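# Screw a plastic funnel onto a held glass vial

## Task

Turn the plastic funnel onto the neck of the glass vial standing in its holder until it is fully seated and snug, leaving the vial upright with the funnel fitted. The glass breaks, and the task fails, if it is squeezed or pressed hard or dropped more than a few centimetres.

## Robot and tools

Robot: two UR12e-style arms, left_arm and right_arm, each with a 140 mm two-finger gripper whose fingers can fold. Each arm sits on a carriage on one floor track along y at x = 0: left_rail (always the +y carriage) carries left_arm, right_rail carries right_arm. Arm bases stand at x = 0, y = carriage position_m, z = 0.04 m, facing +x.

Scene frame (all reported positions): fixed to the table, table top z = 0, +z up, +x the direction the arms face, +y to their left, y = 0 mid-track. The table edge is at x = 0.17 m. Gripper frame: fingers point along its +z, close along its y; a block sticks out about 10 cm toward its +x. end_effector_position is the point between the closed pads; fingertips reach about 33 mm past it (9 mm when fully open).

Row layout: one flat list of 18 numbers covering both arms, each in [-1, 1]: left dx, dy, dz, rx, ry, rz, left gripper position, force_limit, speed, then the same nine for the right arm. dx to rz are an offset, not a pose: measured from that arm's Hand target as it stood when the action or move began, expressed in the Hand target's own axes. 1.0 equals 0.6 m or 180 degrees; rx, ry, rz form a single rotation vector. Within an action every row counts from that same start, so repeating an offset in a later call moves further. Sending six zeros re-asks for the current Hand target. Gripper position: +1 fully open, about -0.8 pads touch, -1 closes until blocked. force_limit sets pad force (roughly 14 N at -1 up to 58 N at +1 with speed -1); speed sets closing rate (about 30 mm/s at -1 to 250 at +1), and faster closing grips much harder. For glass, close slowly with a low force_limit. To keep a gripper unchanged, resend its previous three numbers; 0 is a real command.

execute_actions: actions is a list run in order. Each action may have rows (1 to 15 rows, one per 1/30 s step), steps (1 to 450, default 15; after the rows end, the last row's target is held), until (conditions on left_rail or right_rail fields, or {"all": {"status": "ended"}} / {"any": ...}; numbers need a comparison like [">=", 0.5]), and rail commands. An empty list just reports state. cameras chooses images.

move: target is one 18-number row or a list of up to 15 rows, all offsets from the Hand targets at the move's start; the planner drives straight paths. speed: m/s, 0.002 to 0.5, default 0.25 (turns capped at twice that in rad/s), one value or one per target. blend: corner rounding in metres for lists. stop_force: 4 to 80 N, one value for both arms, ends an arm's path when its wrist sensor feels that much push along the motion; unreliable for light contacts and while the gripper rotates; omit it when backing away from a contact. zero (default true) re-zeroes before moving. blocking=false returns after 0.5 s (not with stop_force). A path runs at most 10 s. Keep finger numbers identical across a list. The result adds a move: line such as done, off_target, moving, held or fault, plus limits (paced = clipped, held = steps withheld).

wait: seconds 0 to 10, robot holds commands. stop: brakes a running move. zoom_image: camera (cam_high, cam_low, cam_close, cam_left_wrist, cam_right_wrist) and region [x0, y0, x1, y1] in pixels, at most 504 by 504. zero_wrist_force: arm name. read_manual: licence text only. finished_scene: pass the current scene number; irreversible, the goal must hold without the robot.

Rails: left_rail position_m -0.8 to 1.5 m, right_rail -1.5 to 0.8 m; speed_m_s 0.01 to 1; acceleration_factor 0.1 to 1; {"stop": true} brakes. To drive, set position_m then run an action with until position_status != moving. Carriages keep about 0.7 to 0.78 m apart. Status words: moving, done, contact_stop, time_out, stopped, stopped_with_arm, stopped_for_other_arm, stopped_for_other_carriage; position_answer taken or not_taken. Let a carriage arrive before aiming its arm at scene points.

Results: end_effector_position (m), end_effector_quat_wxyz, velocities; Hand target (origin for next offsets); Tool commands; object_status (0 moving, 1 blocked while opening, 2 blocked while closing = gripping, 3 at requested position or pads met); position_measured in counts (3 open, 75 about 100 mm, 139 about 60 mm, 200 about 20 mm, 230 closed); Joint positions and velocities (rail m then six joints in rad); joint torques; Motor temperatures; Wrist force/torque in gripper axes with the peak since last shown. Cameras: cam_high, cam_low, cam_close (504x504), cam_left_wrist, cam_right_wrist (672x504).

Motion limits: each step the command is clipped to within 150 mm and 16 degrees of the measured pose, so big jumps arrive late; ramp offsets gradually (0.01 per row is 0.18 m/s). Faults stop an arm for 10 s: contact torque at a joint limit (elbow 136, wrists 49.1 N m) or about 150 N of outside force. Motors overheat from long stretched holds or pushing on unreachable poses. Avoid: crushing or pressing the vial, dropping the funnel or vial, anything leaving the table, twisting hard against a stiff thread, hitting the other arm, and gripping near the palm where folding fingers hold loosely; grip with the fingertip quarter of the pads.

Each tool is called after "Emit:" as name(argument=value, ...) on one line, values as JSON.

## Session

Emit:
execute_actions(actions=[])

Emit:
zoom_image(camera="cam_high", region=[100, 190, 300, 340])

Scene clock: 0.00 s.
left_arm: end_effector_position=(+0.3563, +0.4786, +0.5790) position_measured=3 object_status=3 end_effector_quat_wxyz=(+0.000, +0.000, +1.000, +0.000) | right_arm: end_effector_position=(+0.3563, -0.3214, +0.5790) position_measured=3 object_status=3 end_effector_quat_wxyz=(+0.000, +0.000, +1.000, +0.000)
Joint positions: left_arm=[0.4 -0.28 -2.157 1.821 -1.235 -1.571 -0.281] | right_arm=[-0.4 -0.28 -2.157 1.821 -1.235 -1.571 -0.281]
Joint velocities: within noise
Joint torques (N m): no reading
Motor temperatures (°C): left_arm=[32 34 36 36 38 37] | right_arm=[33 30 34 39 35 38]
Wrist force (N): no reading
Wrist torque (N m): no reading
Wrist force, peak (N): no reading
Hand target: left_arm +0.3563, +0.4786, +0.5790; +0.000, +0.000, +1.000, +0.000 | right_arm +0.3563, -0.3214, +0.5790; +0.000, +0.000, +1.000, +0.000
Tool commands: left_gripper/position=+1.0 left_gripper/force_limit=+1.0 left_gripper/speed=+1.0 right_gripper/position=+1.0 right_gripper/force_limit=+1.0 right_gripper/speed=+1.0
left_rail: position_m=0.400 position_status=done
right_rail: position_m=-0.400 position_status=done

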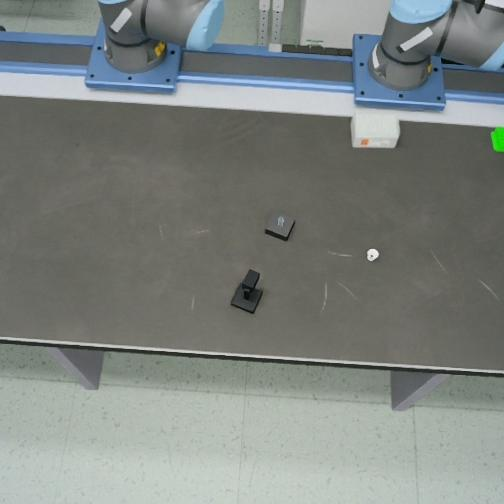

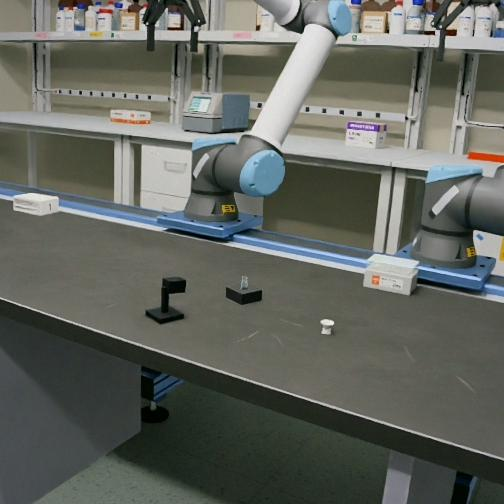

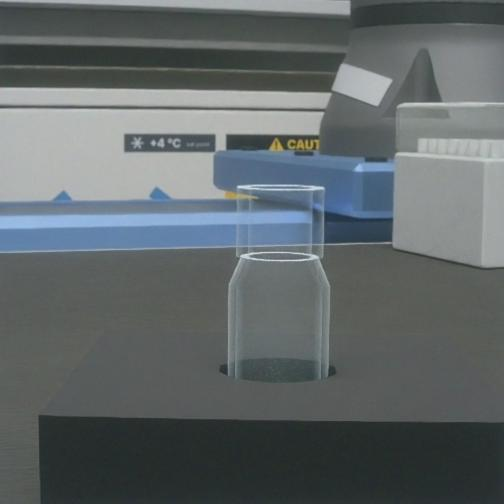

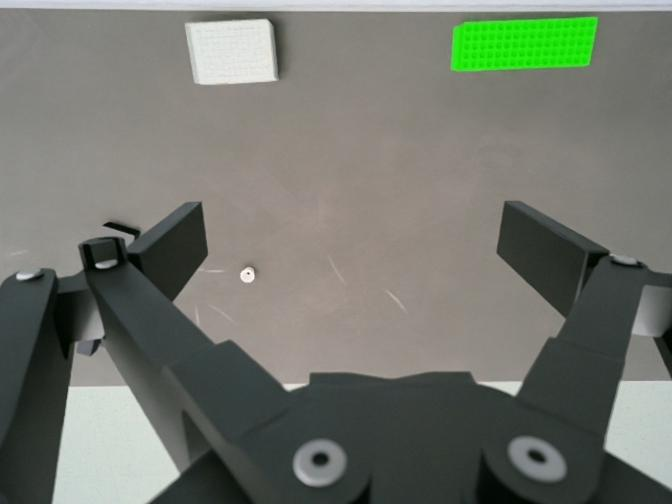

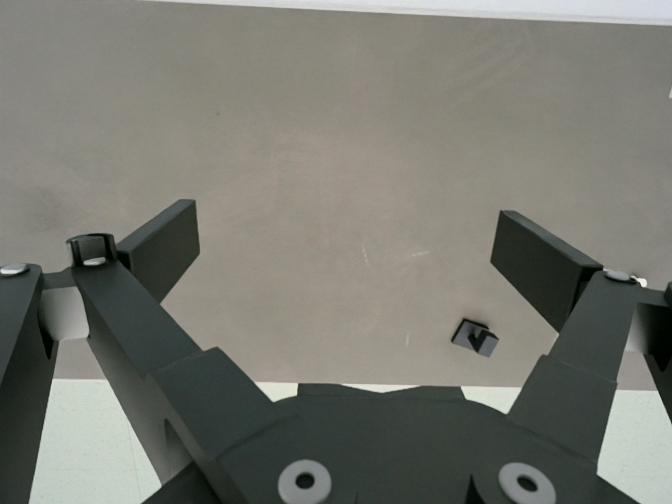

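Scaled by 2.520 from the camera's 504x504 image, which has a finer 720x720 frame.

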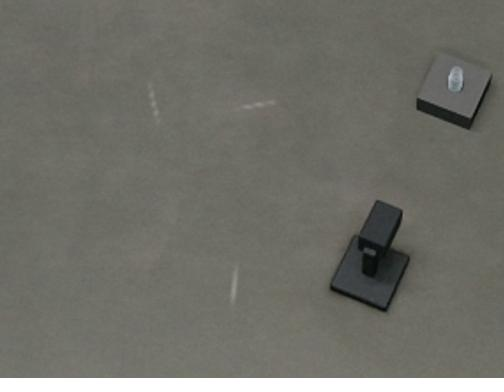

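Emit:
move(target=[-0.473,-0.298,0.732,0,0,0,-0.1,-1,0,0,0,0,0,0,0,1,1,1], speed=0.5, cameras=["cam_left_wrist"])

Emit:
zoom_image(camera="cam_left_wrist", region=[230, 130, 480, 317])

Scene clock: 3.23 s.
left_arm: end_effector_position=(+0.6401, +0.2998, +0.1399) position_measured=141 object_status=3 end_effector_quat_wxyz=(+0.000, +0.000, +1.000, +0.000) | right_arm: end_effector_position=(+0.3563, -0.3214, +0.5790) position_measured=3 object_status=3 end_effector_quat_wxyz=(+0.000, +0.000, +1.000, +0.000)
Joint positions: left_arm=[0.4 -0.427 -1.484 2.145 -2.231 -1.571 -0.427] | right_arm=[-0.4 -0.28 -2.157 1.821 -1.235 -1.571 -0.28]
Joint velocities: within noise
Joint torques (N m): left_arm=[9.9 -28.89 -50.3 -7.69 -3.57 1.64] | right_arm=[-3.45 3.38 -43.64 -4.09 0.51 -0.12]
Motor temperatures (°C): left_arm=[32 34 36 36 38 37] | right_arm=[33 30 34 39 35 38]
Wrist force (N): left_arm=[-0.1 1.0 -0.2] | right_arm=[-0.1 -0.1 0.1]
Wrist torque (N m): left_arm=[0.25 0.02 0.04] | right_arm=[-0.03 0.03 0.00]
Wrist force, peak (N): left_arm=[1.9 1.5 -3.2] | right_arm=[-0.3 0.0 -0.9]
Hand target: left_arm +0.6402, +0.2998, +0.1398; +0.000, +0.000, +1.000, +0.000 | right_arm +0.3563, -0.3214, +0.5790; +0.000, +0.000, +1.000, +0.000
Off the commanded pose: left_arm 0.000 m, 0 deg | right_arm 0.000 m, 0 deg.
left_rail: position_m=0.400 position_status=done
right_rail: position_m=-0.400 position_status=done
move: done
Images, in order (width x height): cam_left_wrist 672x504.

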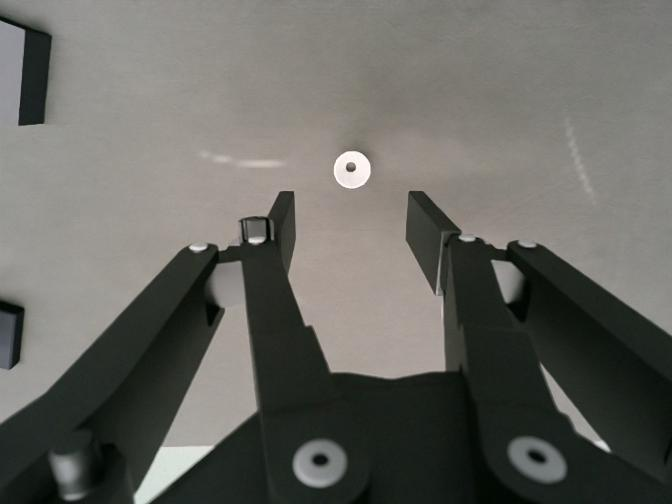

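Scaled by 2.016 from the camera's 672x504 image, which has a finer 960x720 frame.

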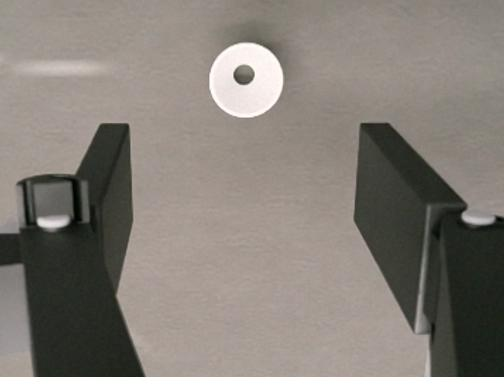

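Emit:
move(target=[[0.0125,0.0055,0.1633,0,0,0,-0.1,-1,0,0,0,0,0,0,0,1,1,1],[0.0125,0.0055,0.1633,0,0,0,-1,-0.1,-1,0,0,0,0,0,0,1,1,1]], speed=0.2, cameras=["cam_left_wrist"])

Emit:
zoom_image(camera="cam_left_wrist", region=[270, 130, 430, 250])

Scene clock: 7.87 s.
left_arm: end_effector_position=(+0.6327, +0.3031, +0.0418) position_measured=195 object_status=0 end_effector_quat_wxyz=(+0.000, +0.000, +1.000, +0.000) | right_arm: end_effector_position=(+0.3563, -0.3214, +0.5790) position_measured=3 object_status=3 end_effector_quat_wxyz=(+0.000, +0.000, +1.000, +0.000)
Joint positions: left_arm=[0.4 -0.428 -1.36 2.232 -2.442 -1.571 -0.428] | right_arm=[-0.4 -0.28 -2.157 1.821 -1.235 -1.571 -0.28]
Joint velocities: within noise
Joint torques (N m): left_arm=[9.09 -32.25 -25.25 -6.57 2.6 1.98] | right_arm=[-2.95 3.32 -40.67 -3.71 0.34 -0.02]
Motor temperatures (°C): left_arm=[32 34 36 36 38 37] | right_arm=[33 30 34 39 35 38]
Wrist force (N): left_arm=[0.0 1.0 -5.8] | right_arm=[0.3 0.0 -0.2]
Wrist torque (N m): left_arm=[0.24 0.10 0.01] | right_arm=[0.01 -0.06 0.00]
Wrist force, peak (N): left_arm=[0.3 1.1 -6.2] | right_arm=[0.6 0.4 -0.9]
Hand target: left_arm +0.6327, +0.3031, +0.0419; +0.000, +0.000, +1.000, +0.000 | right_arm +0.3563, -0.3214, +0.5790; +0.000, +0.000, +1.000, +0.000
Off the commanded pose: left_arm 0.000 m, 0 deg | right_arm 0.000 m, 0 deg.
left_rail: position_m=0.400 position_status=done
right_rail: position_m=-0.400 position_status=done
move: done
Images, in order (width x height): cam_left_wrist 672x504.

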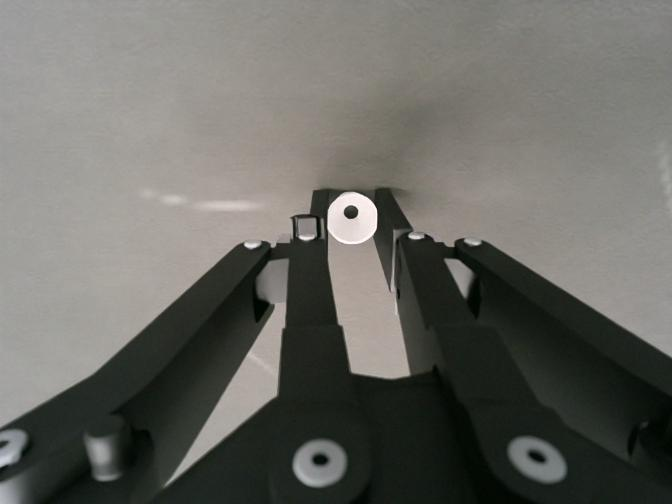

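Scaled by 3.150 from the camera's 672x504 image, which has a finer 960x720 frame.

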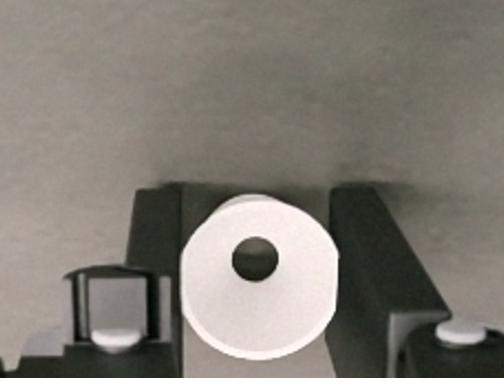

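Emit:
move(target=[[0,0,0,0,0,0,-0.35,-0.1,-1,0,0,0,0,0,0,1,1,1],[0.004,0.0008,0,0,0,0,-0.35,-0.1,-1,0,0,0,0,0,0,1,1,1],[0.004,0.0008,0,0,0,0,-1,-0.1,-1,0,0,0,0,0,0,1,1,1]], speed=0.05, cameras=["cam_left_wrist"])

Emit:
move(target=[[0,0,-0.1,0,0,0,-1,-0.1,-1,0,0,0,0,0,0,1,1,1],[0.06,-0.19,-0.13,0,0,-0.6,-1,-0.1,-1,0,0,0,0,0,0,1,1,1],[0.125,-0.388,-0.13,0,0,0.8,-1,-0.1,-1,0,0,0,0,0,0,1,1,1],[0.125,-0.388,-0.13,0,0,0.3333,-1,-0.1,-1,0,0,0,0,0,0,1,1,1]], speed=[0.2,0.5,0.5,0.5], blend=0.03, cameras=["cam_left_wrist","cam_close","cam_high"])

Emit:
zoom_image(camera="cam_left_wrist", region=[230, 130, 480, 317])

Scene clock: 11.67 s.
left_arm: end_effector_position=(+0.6303, +0.3035, +0.0419) position_measured=195 object_status=0 end_effector_quat_wxyz=(+0.000, +0.000, +1.000, +0.000) | right_arm: end_effector_position=(+0.3563, -0.3214, +0.5790) position_measured=3 object_status=3 end_effector_quat_wxyz=(+0.000, +0.000, +1.000, +0.000)
Joint positions: left_arm=[0.4 -0.429 -1.363 2.236 -2.444 -1.571 -0.429] | right_arm=[-0.4 -0.28 -2.157 1.821 -1.235 -1.571 -0.28]
Joint velocities: within noise
Joint torques (N m): left_arm=[-6.22 -71.61 -23.09 -6.54 2.57 -2.75] | right_arm=[-3.81 4.04 -39.1 -2.84 0.02 0.06]
Motor temperatures (°C): left_arm=[32 34 36 36 38 37] | right_arm=[33 29 34 39 35 38]
Wrist force (N): left_arm=[-0.1 1.0 -4.6] | right_arm=[0.3 0.0 -0.1]
Wrist torque (N m): left_arm=[0.22 0.07 0.01] | right_arm=[0.01 -0.08 0.00]
Wrist force, peak (N): left_arm=[0.1 1.4 -6.0] | right_arm=[0.4 0.5 -0.8]
Hand target: left_arm +0.6303, +0.3035, +0.0419; +0.000, +0.000, +1.000, +0.000 | right_arm +0.3563, -0.3214, +0.5790; +0.000, +0.000, +1.000, +0.000
Off the commanded pose: left_arm 0.000 m, 0 deg | right_arm 0.000 m, 0 deg.
left_rail: position_m=0.400 position_status=done
right_rail: position_m=-0.400 position_status=done
move: done
Images, in order (width x height): cam_left_wrist 672x504.

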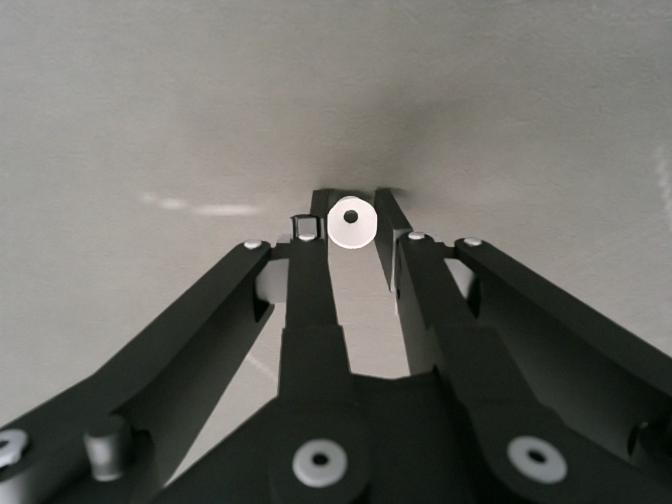

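Scene clock: 17.90 s.
left_arm: end_effector_position=(+0.5553, +0.0707, +0.1198) position_measured=195 object_status=2 end_effector_quat_wxyz=(+0.000, +0.500, +0.866, +0.000) | right_arm: end_effector_position=(+0.3563, -0.3214, +0.5790) position_measured=3 object_status=3 end_effector_quat_wxyz=(+0.000, +0.000, +1.000, +0.000)
Joint positions: left_arm=[0.4 -0.808 -1.463 2.166 -2.274 -1.571 -6.044] | right_arm=[-0.4 -0.28 -2.157 1.821 -1.235 -1.571 -0.28]
Joint velocities: within noise
Joint torques (N m): left_arm=[-7.58 -69.97 -26.34 -3.06 2.65 -3.01] | right_arm=[-4.26 8.12 -39.94 -1.95 0.53 -0.02]
Motor temperatures (°C): left_arm=[32 34 35 36 38 37] | right_arm=[33 29 34 39 35 38]
Wrist force (N): left_arm=[0.1 0.7 -0.3] | right_arm=[0.0 -0.1 -0.4]
Wrist torque (N m): left_arm=[0.15 -0.03 0.03] | right_arm=[-0.03 0.02 0.00]
Wrist force, peak (N): left_arm=[0.0 1.0 -4.4] | right_arm=[0.5 0.3 -1.0]
Hand target: left_arm +0.5553, +0.0707, +0.1199; +0.000, +0.500, +0.866, +0.000 | right_arm +0.3563, -0.3214, +0.5790; +0.000, +0.000, +1.000, +0.000
Off the commanded pose: left_arm 0.000 m, 0 deg | right_arm 0.000 m, 0 deg.
left_rail: position_m=0.400 position_status=done
right_rail: position_m=-0.400 position_status=done
move: done
Images, in order (width x height): cam_high 504x504, cam_close 504x504, cam_left_wrist 672x504.

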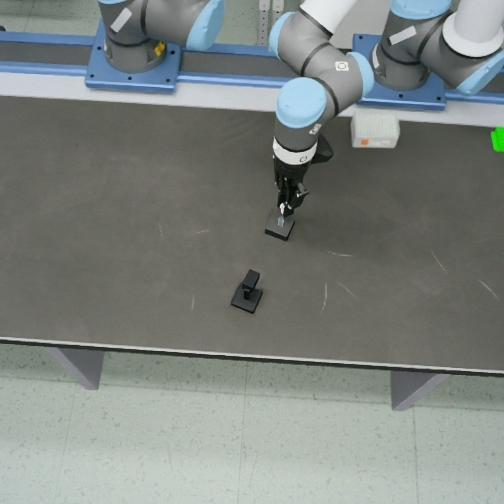

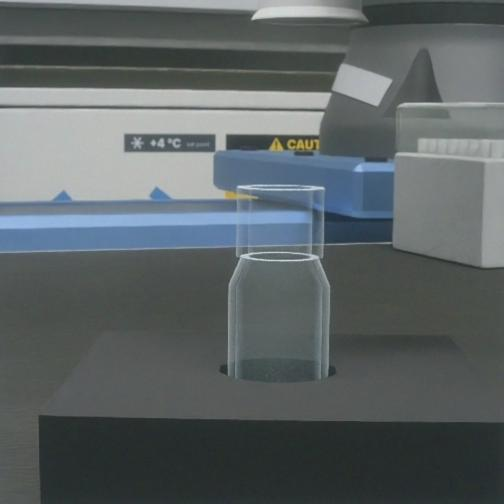

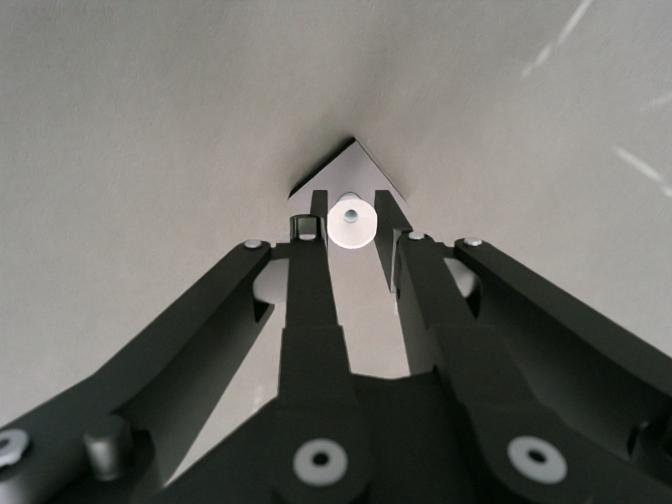

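Scaled by 2.016 from the camera's 672x504 image, which has a finer 960x720 frame.

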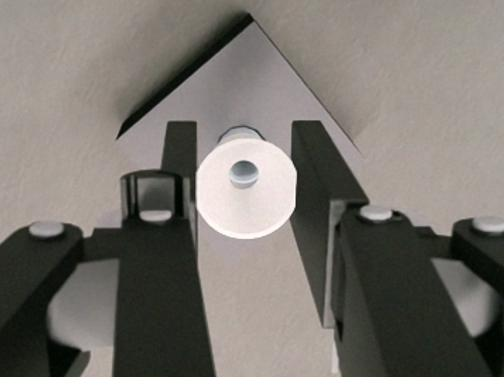

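Emit:
move(target=[-0.0168,0.0025,0.033,0,0,0,-1,-0.1,-1,0,0,0,0,0,0,1,1,1], speed=0.1, cameras=["cam_left_wrist","cam_close"])

Emit:
zoom_image(camera="cam_left_wrist", region=[270, 130, 430, 250])

Scene clock: 21.83 s.
left_arm: end_effector_position=(+0.5616, +0.0628, +0.1001) position_measured=195 object_status=2 end_effector_quat_wxyz=(+0.000, +0.500, +0.866, +0.000) | right_arm: end_effector_position=(+0.3563, -0.3214, +0.5790) position_measured=3 object_status=3 end_effector_quat_wxyz=(+0.000, +0.000, +1.000, +0.000)
Joint positions: left_arm=[0.4 -0.81 -1.423 2.165 -2.312 -1.571 -6.046] | right_arm=[-0.4 -0.28 -2.157 1.821 -1.235 -1.571 -0.28]
Joint velocities: within noise
Joint torques (N m): left_arm=[-6.96 -34.42 -46.69 -7.57 2.57 -2.67] | right_arm=[-3.16 7.27 -40.16 -2.23 0.49 -0.06]
Motor temperatures (°C): left_arm=[32 34 35 36 38 37] | right_arm=[33 29 34 39 35 38]
Wrist force (N): left_arm=[-0.1 1.1 -0.2] | right_arm=[0.5 0.0 -0.4]
Wrist torque (N m): left_arm=[0.24 -0.01 0.02] | right_arm=[0.00 -0.12 0.01]
Wrist force, peak (N): left_arm=[0.6 0.7 -1.3] | right_arm=[0.7 -0.2 -0.7]
Hand target: left_arm +0.5616, +0.0628, +0.1001; +0.000, +0.500, +0.866, +0.000 | right_arm +0.3563, -0.3214, +0.5790; +0.000, +0.000, +1.000, +0.000
Off the commanded pose: left_arm 0.000 m, 0 deg | right_arm 0.000 m, 0 deg.
left_rail: position_m=0.400 position_status=done
right_rail: position_m=-0.400 position_status=done
move: done
Images, in order (width x height): cam_close 504x504, cam_left_wrist 672x504.

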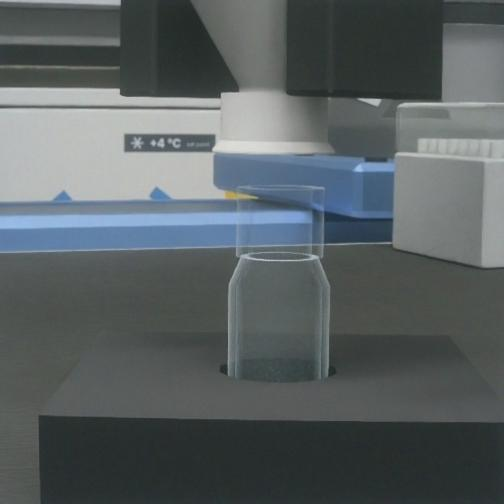

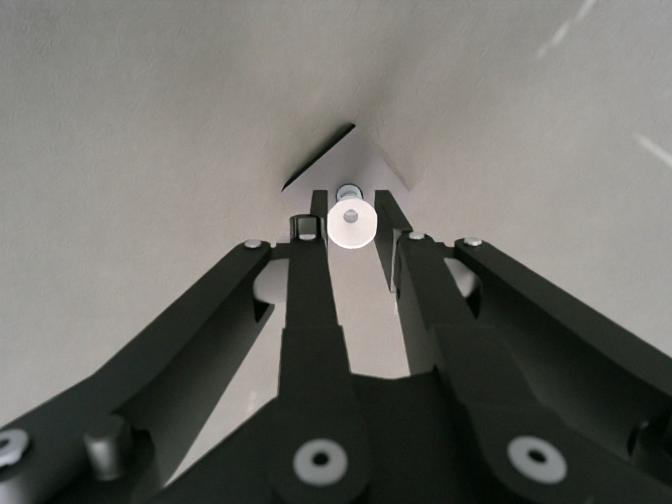

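Scaled by 3.150 from the camera's 672x504 image, which has a finer 960x720 frame.

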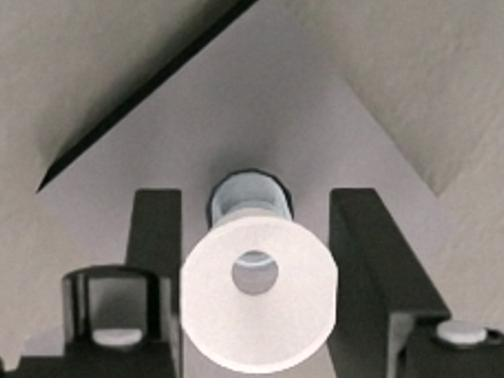

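Emit:
move(target=[[0.0002,0.0022,0,0,0,0,-1,-0.1,-1,0,0,0,0,0,0,1,1,1],[0.0002,0.0022,0.02,0,0,0,-1,-0.1,-1,0,0,0,0,0,0,1,1,1]], speed=[0.05,0.015], stop_force=4, cameras=["cam_left_wrist","cam_close"])

Emit:
zoom_image(camera="cam_left_wrist", region=[270, 130, 430, 250])

Scene clock: 25.07 s.
left_arm: end_effector_position=(+0.5627, +0.0635, +0.0901) position_measured=195 object_status=2 end_effector_quat_wxyz=(+0.000, +0.500, +0.866, +0.000) | right_arm: end_effector_position=(+0.3563, -0.3214, +0.5790) position_measured=3 object_status=3 end_effector_quat_wxyz=(+0.000, +0.000, +1.000, +0.000)
Joint positions: left_arm=[0.4 -0.808 -1.409 2.171 -2.333 -1.571 -6.044] | right_arm=[-0.4 -0.28 -2.157 1.821 -1.235 -1.571 -0.281]
Joint velocities: within noise
Joint torques (N m): left_arm=[4.94 -72.62 -44.15 -3.49 2.42 1.77] | right_arm=[-3.69 6.73 -40.6 -2.21 0.22 -0.06]
Motor temperatures (°C): left_arm=[32 34 35 36 38 37] | right_arm=[33 29 34 39 35 38]
Wrist force (N): left_arm=[-0.2 0.7 -2.7] | right_arm=[0.2 0.1 -0.4]
Wrist torque (N m): left_arm=[0.21 -0.01 0.02] | right_arm=[0.02 -0.04 0.00]
Wrist force, peak (N): left_arm=[-0.4 0.4 -7.4] | right_arm=[0.6 -0.7 -0.6]
Hand target: left_arm +0.5627, +0.0635, +0.0901; +0.000, +0.500, +0.866, +0.000 (not the last commanded pose) | right_arm +0.3563, -0.3214, +0.5790; +0.000, +0.000, +1.000, +0.000
Off the commanded pose: left_arm 0.002 m, 0 deg | right_arm 0.000 m, 0 deg.
left_rail: position_m=0.400 position_status=done
right_rail: position_m=-0.400 position_status=done
move: contact (left_arm); path passed 1 of 2 targets
Images, in order (width x height): cam_close 504x504, cam_left_wrist 672x504.

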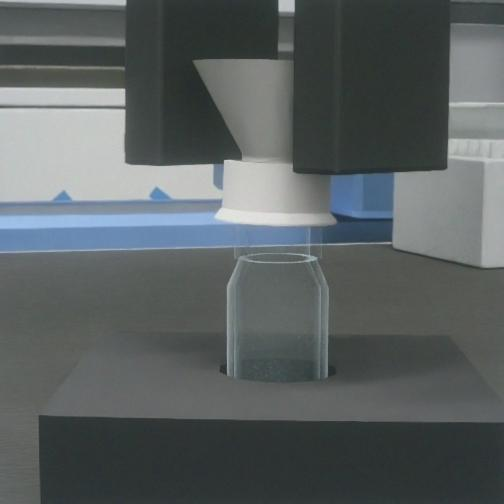

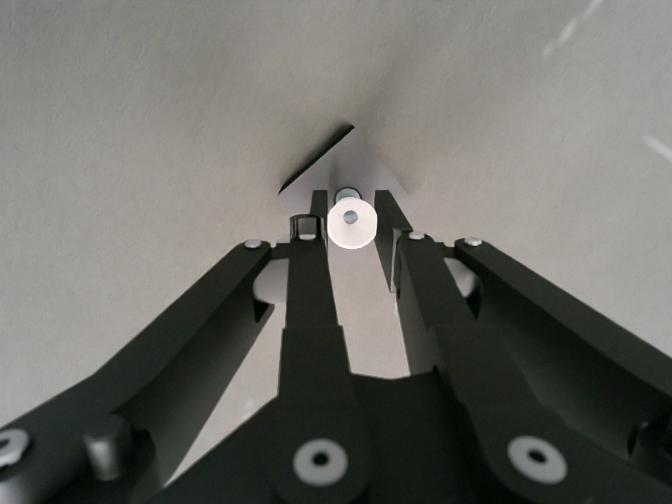

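Scaled by 3.150 from the camera's 672x504 image, which has a finer 960x720 frame.

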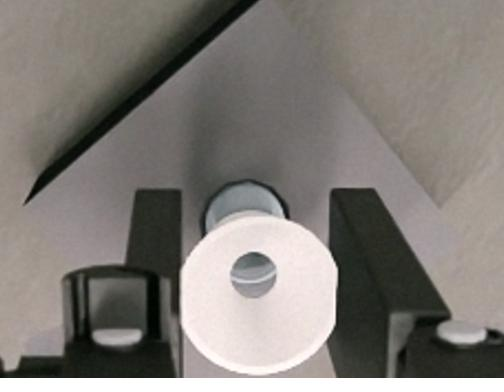

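Emit:
move(target=[[0,0.0005,0.0017,0,0,0.66,-1,-0.1,-1,0,0,0,0,0,0,1,1,1],[0,0,0.0031,0,0,-0.68,-1,-0.1,-1,0,0,0,0,0,0,1,1,1],[0,0,0.0045,0,0,-0.02,-1,-0.1,-1,0,0,0,0,0,0,1,1,1],[0,0,0.0058,0,0,0.64,-1,-0.1,-1,0,0,0,0,0,0,1,1,1]], speed=0.5, blend=0.001, cameras=["cam_left_wrist","cam_close"])

Emit:
zoom_image(camera="cam_close", region=[160, 150, 370, 400])

Scene clock: 35.87 s.
left_arm: end_effector_position=(+0.5627, +0.0635, +0.0866) position_measured=195 object_status=2 end_effector_quat_wxyz=(+0.000, +0.999, +0.042, +0.000) | right_arm: end_effector_position=(+0.3563, -0.3214, +0.5790) position_measured=3 object_status=3 end_effector_quat_wxyz=(+0.000, +0.000, +1.000, +0.000)
Joint positions: left_arm=[0.4 -0.808 -1.404 2.174 -2.341 -1.571 2.25] | right_arm=[-0.4 -0.28 -2.157 1.821 -1.235 -1.571 -0.28]
Joint velocities: within noise
Joint torques (N m): left_arm=[9.14 -27.39 -42.49 -2.1 -3.54 1.58] | right_arm=[-2.65 7.4 -41.12 -2.02 0.46 -0.1]
Motor temperatures (°C): left_arm=[32 34 35 36 38 37] | right_arm=[33 29 34 39 35 38]
Wrist force (N): left_arm=[-0.2 1.0 -8.4] | right_arm=[0.5 0.5 -0.3]
Wrist torque (N m): left_arm=[0.28 0.02 0.02] | right_arm=[0.11 -0.11 0.00]
Wrist force, peak (N): left_arm=[-0.1 0.6 -10.3] | right_arm=[0.7 0.4 -0.7]
Hand target: left_arm +0.5627, +0.0635, +0.0866; +0.000, +0.999, +0.042, +0.000 | right_arm +0.3563, -0.3214, +0.5790; +0.000, +0.000, +1.000, +0.000
Off the commanded pose: left_arm 0.000 m, 0 deg | right_arm 0.000 m, 0 deg.
left_rail: position_m=0.400 position_status=done
right_rail: position_m=-0.400 position_status=done
move: done; blend cut to 0 m at target 1
Images, in order (width x height): cam_close 504x504, cam_left_wrist 672x504.

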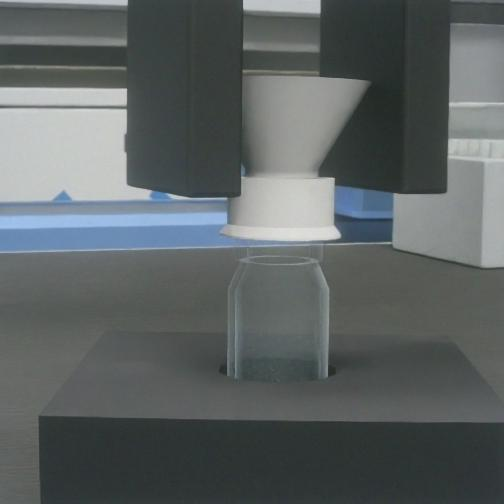

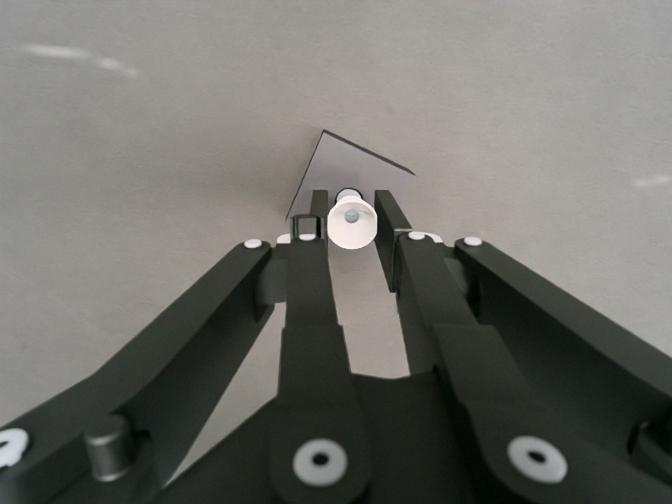

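Scaled by 2.016 from the camera's 504x504 image, which has a finer 720x720 frame.

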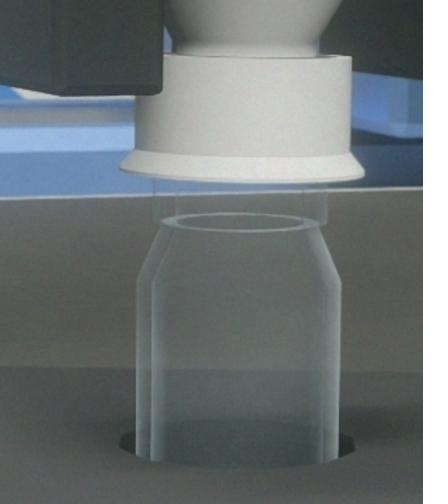

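Emit:
move(target=[[0,0,0.0008,0,0,0.6,-1,-0.1,-1,0,0,0,0,0,0,1,1,1],[0,0,0.0017,0,0,-0.76,-1,-0.1,-1,0,0,0,0,0,0,1,1,1]], speed=0.5, blend=0.001, cameras=[])

Emit:
move(target=[[0,0,0,0,0,0,-0.2,0,-0.4,0,0,0,0,0,0,1,1,1],[0,0,0,0,0,-0.66,-0.2,0,-0.4,0,0,0,0,0,0,1,1,1],[0,0,0,0,0,0.68,-0.2,0,-0.4,0,0,0,0,0,0,1,1,1],[0,0,0,0,0,0.02,-0.2,0,-0.4,0,0,0,0,0,0,1,1,1]], speed=0.5, blend=0.001, cameras=["cam_left_wrist","cam_close"])

Emit:
zoom_image(camera="cam_close", region=[160, 150, 370, 400])

Scene clock: 42.20 s.
left_arm: end_effector_position=(+0.5627, +0.0635, +0.0856) position_measured=195 object_status=2 end_effector_quat_wxyz=(+0.000, +0.329, +0.944, +0.000) | right_arm: end_effector_position=(+0.3563, -0.3214, +0.5790) position_measured=3 object_status=3 end_effector_quat_wxyz=(+0.000, +0.000, +1.000, +0.000)
Joint positions: left_arm=[0.4 -0.808 -1.403 2.174 -2.343 -1.571 6.145] | right_arm=[-0.4 -0.28 -2.157 1.821 -1.235 -1.571 -0.28]
Joint velocities: within noise
Joint torques (N m): left_arm=[10.11 -27.64 -43.86 -2.34 -3.14 1.46] | right_arm=[-4.06 7.83 -41.93 -1.95 0.31 -0.05]
Motor temperatures (°C): left_arm=[32 34 35 36 38 37] | right_arm=[33 29 34 39 35 38]
Wrist force (N): left_arm=[0.3 0.0 -5.1] | right_arm=[0.2 0.1 -0.4]
Wrist torque (N m): left_arm=[0.28 -0.06 0.01] | right_arm=[0.04 -0.03 0.00]
Wrist force, peak (N): left_arm=[-0.1 1.1 -9.5] | right_arm=[0.1 0.0 -1.0]
Hand target: left_arm +0.5627, +0.0635, +0.0856; +0.000, +0.329, +0.944, +0.000 | right_arm +0.3563, -0.3214, +0.5790; +0.000, +0.000, +1.000, +0.000
Off the commanded pose: left_arm 0.000 m, 0 deg | right_arm 0.000 m, 0 deg.
left_rail: position_m=0.400 position_status=done
right_rail: position_m=-0.400 position_status=done
move: done; blend cut to 0 m at target 1
No camera images: "cameras" was empty.

Scene clock: 49.83 s.
left_arm: end_effector_position=(+0.5627, +0.0635, +0.0855) position_measured=154 object_status=3 end_effector_quat_wxyz=(+0.000, +0.358, +0.934, +0.000) | right_arm: end_effector_position=(+0.3563, -0.3214, +0.5790) position_measured=3 object_status=3 end_effector_quat_wxyz=(+0.000, +0.000, +1.000, +0.000)
Joint positions: left_arm=[0.4 -0.808 -1.403 2.174 -2.343 -1.571 -0.075] | right_arm=[-0.4 -0.28 -2.157 1.821 -1.235 -1.571 -0.281]
Joint velocities: within noise
Joint torques (N m): left_arm=[-8.12 -76.62 -23.87 -2.99 2.43 -2.47] | right_arm=[-4.93 6.95 -42.31 -2.33 0.47 0.05]
Motor temperatures (°C): left_arm=[32 34 35 36 38 37] | right_arm=[33 29 34 39 35 38]
Wrist force (N): left_arm=[-0.1 1.2 -0.3] | right_arm=[0.6 0.4 0.4]
Wrist torque (N m): left_arm=[0.26 0.01 0.02] | right_arm=[0.09 -0.12 0.00]
Wrist force, peak (N): left_arm=[0.0 -0.3 -5.3] | right_arm=[1.0 -0.2 -0.3]
Hand target: left_arm +0.5627, +0.0635, +0.0856; +0.000, +0.358, +0.934, +0.000 | right_arm +0.3563, -0.3214, +0.5790; +0.000, +0.000, +1.000, +0.000
Off the commanded pose: left_arm 0.000 m, 0 deg | right_arm 0.000 m, 0 deg.
left_rail: position_m=0.400 position_status=done
right_rail: position_m=-0.400 position_status=done
move: done; blend cut to 0 m at target 1
Images, in order (width x height): cam_close 504x504, cam_left_wrist 672x504.

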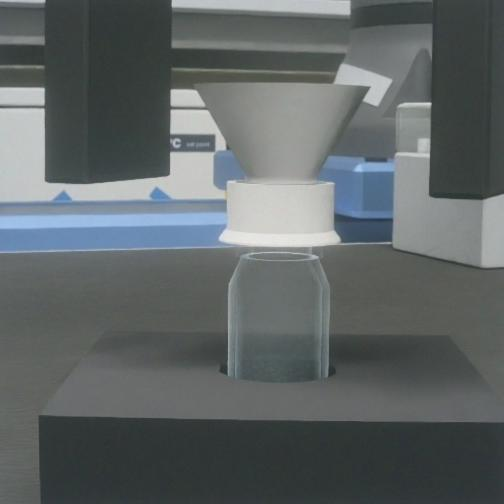

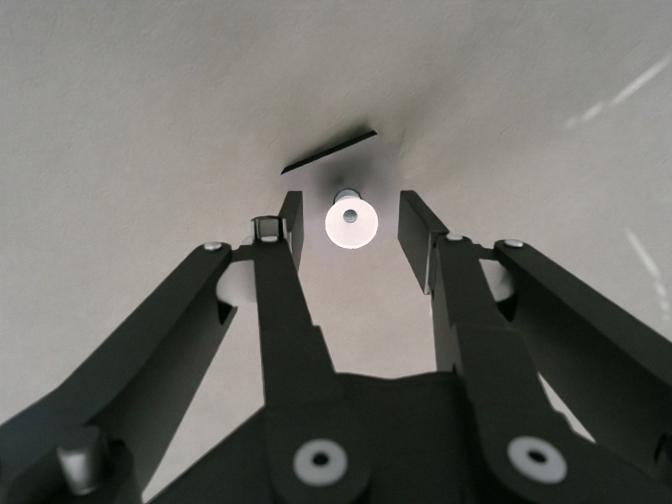

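Scaled by 2.016 from the camera's 504x504 image, which has a finer 720x720 frame.

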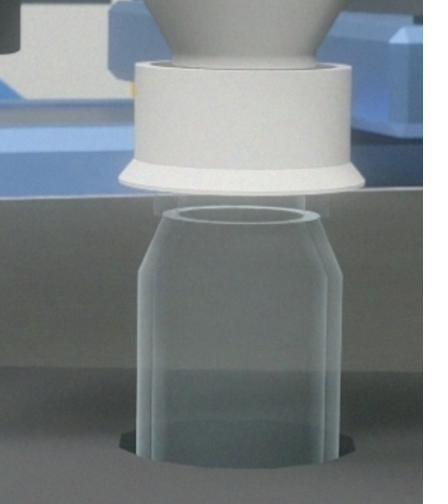

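Emit:
move(target=[[0,0,0,0,0,0,-1,0.01,-0.9,0,0,0,0,0,0,1,1,1],[0,0,0.0014,0,0,0.66,-1,0.01,-0.9,0,0,0,0,0,0,1,1,1],[0,0,0.0026,0,0,-0.68,-1,0.01,-0.9,0,0,0,0,0,0,1,1,1],[0,0,0.0036,0,0,-0.06,-1,0.01,-0.9,0,0,0,0,0,0,1,1,1]], speed=0.5, blend=0.001, cameras=["cam_close"])

Emit:
zoom_image(camera="cam_close", region=[160, 150, 370, 400])

Scene clock: 59.37 s.
left_arm: end_effector_position=(+0.5627, +0.0635, +0.0834) position_measured=197 object_status=2 end_effector_quat_wxyz=(+0.000, +0.269, +0.963, +0.000) | right_arm: end_effector_position=(+0.3563, -0.3214, +0.5790) position_measured=3 object_status=3 end_effector_quat_wxyz=(+0.000, +0.000, +1.000, +0.000)
Joint positions: left_arm=[0.4 -0.808 -1.4 2.176 -2.347 -1.571 6.02] | right_arm=[-0.4 -0.28 -2.157 1.821 -1.235 -1.571 -0.28]
Joint velocities: within noise
Joint torques (N m): left_arm=[9.23 -23.01 -37.04 -0.72 -3.3 1.19] | right_arm=[-5.88 6.31 -43.41 -2.06 0.42 -0.21]
Motor temperatures (°C): left_arm=[32 34 35 36 38 37] | right_arm=[33 29 34 39 35 38]
Wrist force (N): left_arm=[0.3 1.8 -16.3] | right_arm=[0.2 -0.1 -0.5]
Wrist torque (N m): left_arm=[0.15 -0.05 -0.10] | right_arm=[-0.02 -0.04 0.00]
Wrist force, peak (N): left_arm=[0.2 1.6 -17.7] | right_arm=[0.8 0.8 -0.1]
Hand target: left_arm +0.5627, +0.0635, +0.0834; +0.000, +0.269, +0.963, +0.000 | right_arm +0.3563, -0.3214, +0.5790; +0.000, +0.000, +1.000, +0.000
Off the commanded pose: left_arm 0.000 m, 0 deg | right_arm 0.000 m, 0 deg.
left_rail: position_m=0.400 position_status=done
right_rail: position_m=-0.400 position_status=done
move: done; blend cut to 0 m at target 1
Images, in order (width x height): cam_close 504x504.

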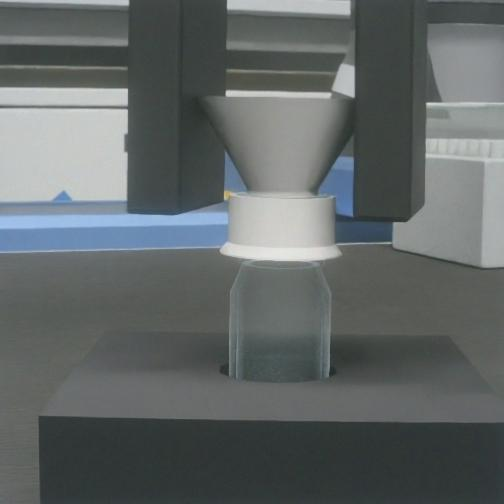

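Scaled by 2.016 from the camera's 504x504 image, which has a finer 720x720 frame.

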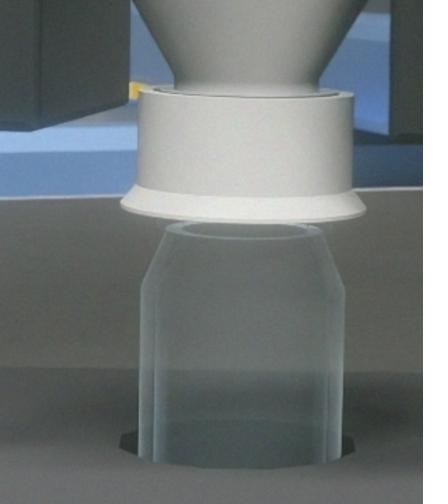

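Emit:
move(target=[[0,0,0,0,0,0,-0.2,0,-0.4,0,0,0,0,0,0,1,1,1],[0,0,0,0,0,-0.6,-0.2,0,-0.4,0,0,0,0,0,0,1,1,1],[0,0,0,0,0,0.8,-0.2,0,-0.4,0,0,0,0,0,0,1,1,1],[0,0,0,0,0,0.8,-1,0.01,-0.9,0,0,0,0,0,0,1,1,1],[0,0,0.0008,0,0,-0.5,-1,0.01,-0.9,0,0,0,0,0,0,1,1,1],[0,0,0.0015,0,0,0.06,-1,0.01,-0.9,0,0,0,0,0,0,1,1,1]], speed=0.5, blend=0.001, cameras=["cam_close"])

Emit:
zoom_image(camera="cam_close", region=[160, 150, 370, 400])

Scene clock: 72.13 s.
left_arm: end_effector_position=(+0.5627, +0.0635, +0.0826) position_measured=197 object_status=2 end_effector_quat_wxyz=(+0.000, +0.092, +0.996, +0.000) | right_arm: end_effector_position=(+0.3563, -0.3214, +0.5790) position_measured=3 object_status=3 end_effector_quat_wxyz=(+0.000, +0.000, +1.000, +0.000)
Joint positions: left_arm=[0.4 -0.808 -1.398 2.176 -2.349 -1.571 5.66] | right_arm=[-0.4 -0.28 -2.157 1.821 -1.235 -1.571 -0.28]
Joint velocities: within noise
Joint torques (N m): left_arm=[12.62 -29.97 -39.8 -1.06 -2.34 1.85] | right_arm=[-5.2 6.93 -43.7 -2.27 0.34 -0.26]
Motor temperatures (°C): left_arm=[32 34 35 36 38 37] | right_arm=[33 29 34 39 35 38]
Wrist force (N): left_arm=[-0.6 -1.2 -9.8] | right_arm=[0.5 0.0 -0.6]
Wrist torque (N m): left_arm=[0.37 0.13 -0.06] | right_arm=[0.01 -0.11 0.00]
Wrist force, peak (N): left_arm=[0.0 2.0 -16.7] | right_arm=[0.1 0.9 -0.6]
Hand target: left_arm +0.5627, +0.0635, +0.0826; +0.000, +0.092, +0.996, +0.000 (not the last commanded pose) | right_arm +0.3563, -0.3214, +0.5790; +0.000, +0.000, +1.000, +0.000
Off the commanded pose: left_arm 0.000 m, 31 deg | right_arm 0.000 m, 0 deg.
left_rail: position_m=0.400 position_status=done
right_rail: position_m=-0.400 position_status=done
move: off_target (left_arm; path cut at 10 s); path passed 5 of 6 targets; blend cut to 0 m at target 1, 0 m at target 4
Images, in order (width x height): cam_close 504x504.

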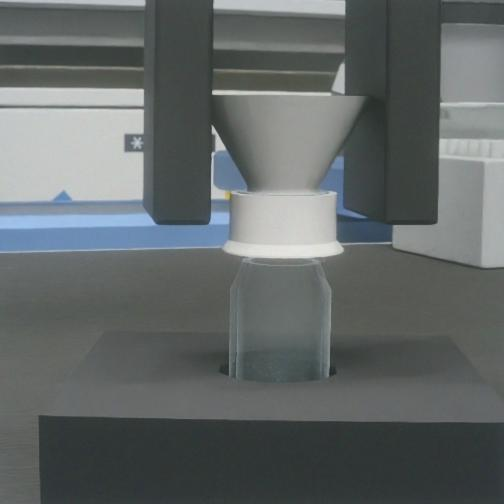

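Scaled by 2.016 from the camera's 504x504 image, which has a finer 720x720 frame.

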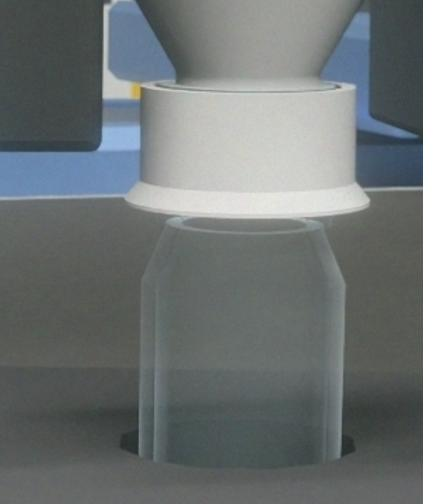

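Emit:
move(target=[[0,0,0.0005,0,0,0.25,-1,0.01,-0.9,0,0,0,0,0,0,1,1,1],[0,0,0.0005,0,0,0.25,0.1,0,-0.6,0,0,0,0,0,0,1,1,1],[0,0,-0.1,0,0,0.25,0.1,0,-0.6,0,0,0,0,0,0,1,1,1]], speed=[0.4,0.2,0.2], cameras=["cam_close"])

Emit:
zoom_image(camera="cam_close", region=[160, 150, 370, 400])

Scene clock: 77.13 s.
left_arm: end_effector_position=(+0.5619, +0.0628, +0.1426) position_measured=117 object_status=3 end_effector_quat_wxyz=(+0.012, +0.410, +0.911, +0.032) | right_arm: end_effector_position=(+0.3563, -0.3214, +0.5790) position_measured=3 object_status=3 end_effector_quat_wxyz=(+0.000, +0.000, +1.000, +0.000)
Joint positions: left_arm=[0.4 -0.846 -1.484 2.139 -2.222 -1.503 6.283] | right_arm=[-0.4 -0.28 -2.157 1.821 -1.235 -1.571 -0.28]
Joint velocities: within noise
Joint torques (N m): left_arm=[7.96 -69.54 -49.2 -2.92 2.64 1.17] | right_arm=[-5.65 5.83 -44.08 -2.41 0.48 -0.17]
Motor temperatures (°C): left_arm=[32 34 35 36 38 37] | right_arm=[33 29 34 39 35 38]
Wrist force (N): left_arm=[0.3 0.6 -0.2] | right_arm=[0.2 -0.1 -0.2]
Wrist torque (N m): left_arm=[0.16 -0.08 0.06] | right_arm=[-0.02 -0.05 0.00]
Wrist force, peak (N): left_arm=[-0.1 -2.0 -12.7] | right_arm=[0.3 0.8 -0.8]
Hand target: left_arm +0.5627, +0.0635, +0.1426; +0.000, +0.466, +0.885, +0.000 | right_arm +0.3563, -0.3214, +0.5790; +0.000, +0.000, +1.000, +0.000
Off the commanded pose: left_arm 0.001 m, 8 deg | right_arm 0.000 m, 0 deg.
left_rail: position_m=0.400 position_status=done
right_rail: position_m=-0.400 position_status=done
joint sent to its limit (left arm) — joint 7 (wrist 3), upper limit.
move: off_target (left_arm); target 2's new numbers were sent with left_arm's hand 0.001 m and 8 deg from that target
Images, in order (width x height): cam_close 504x504.

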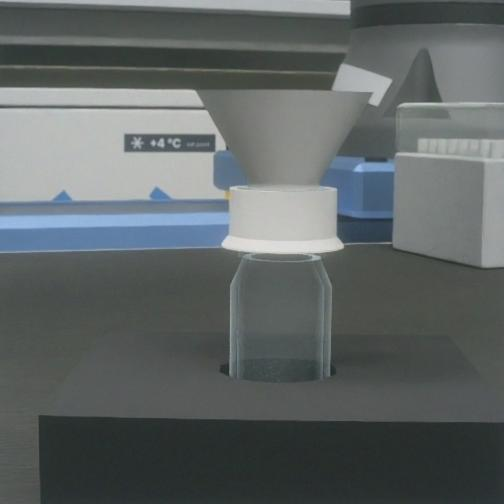

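Scaled by 2.016 from the camera's 504x504 image, which has a finer 720x720 frame.

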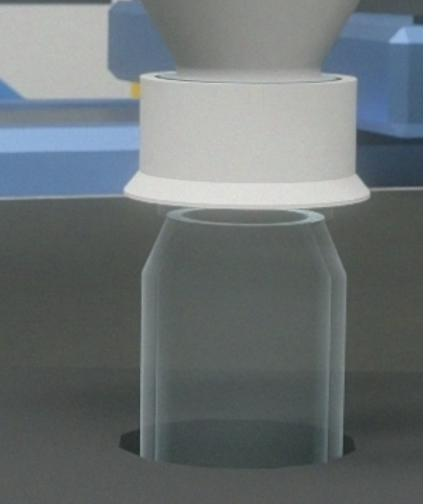

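Emit:
finished_scene(scene=2)

The scene is finished: the task was done.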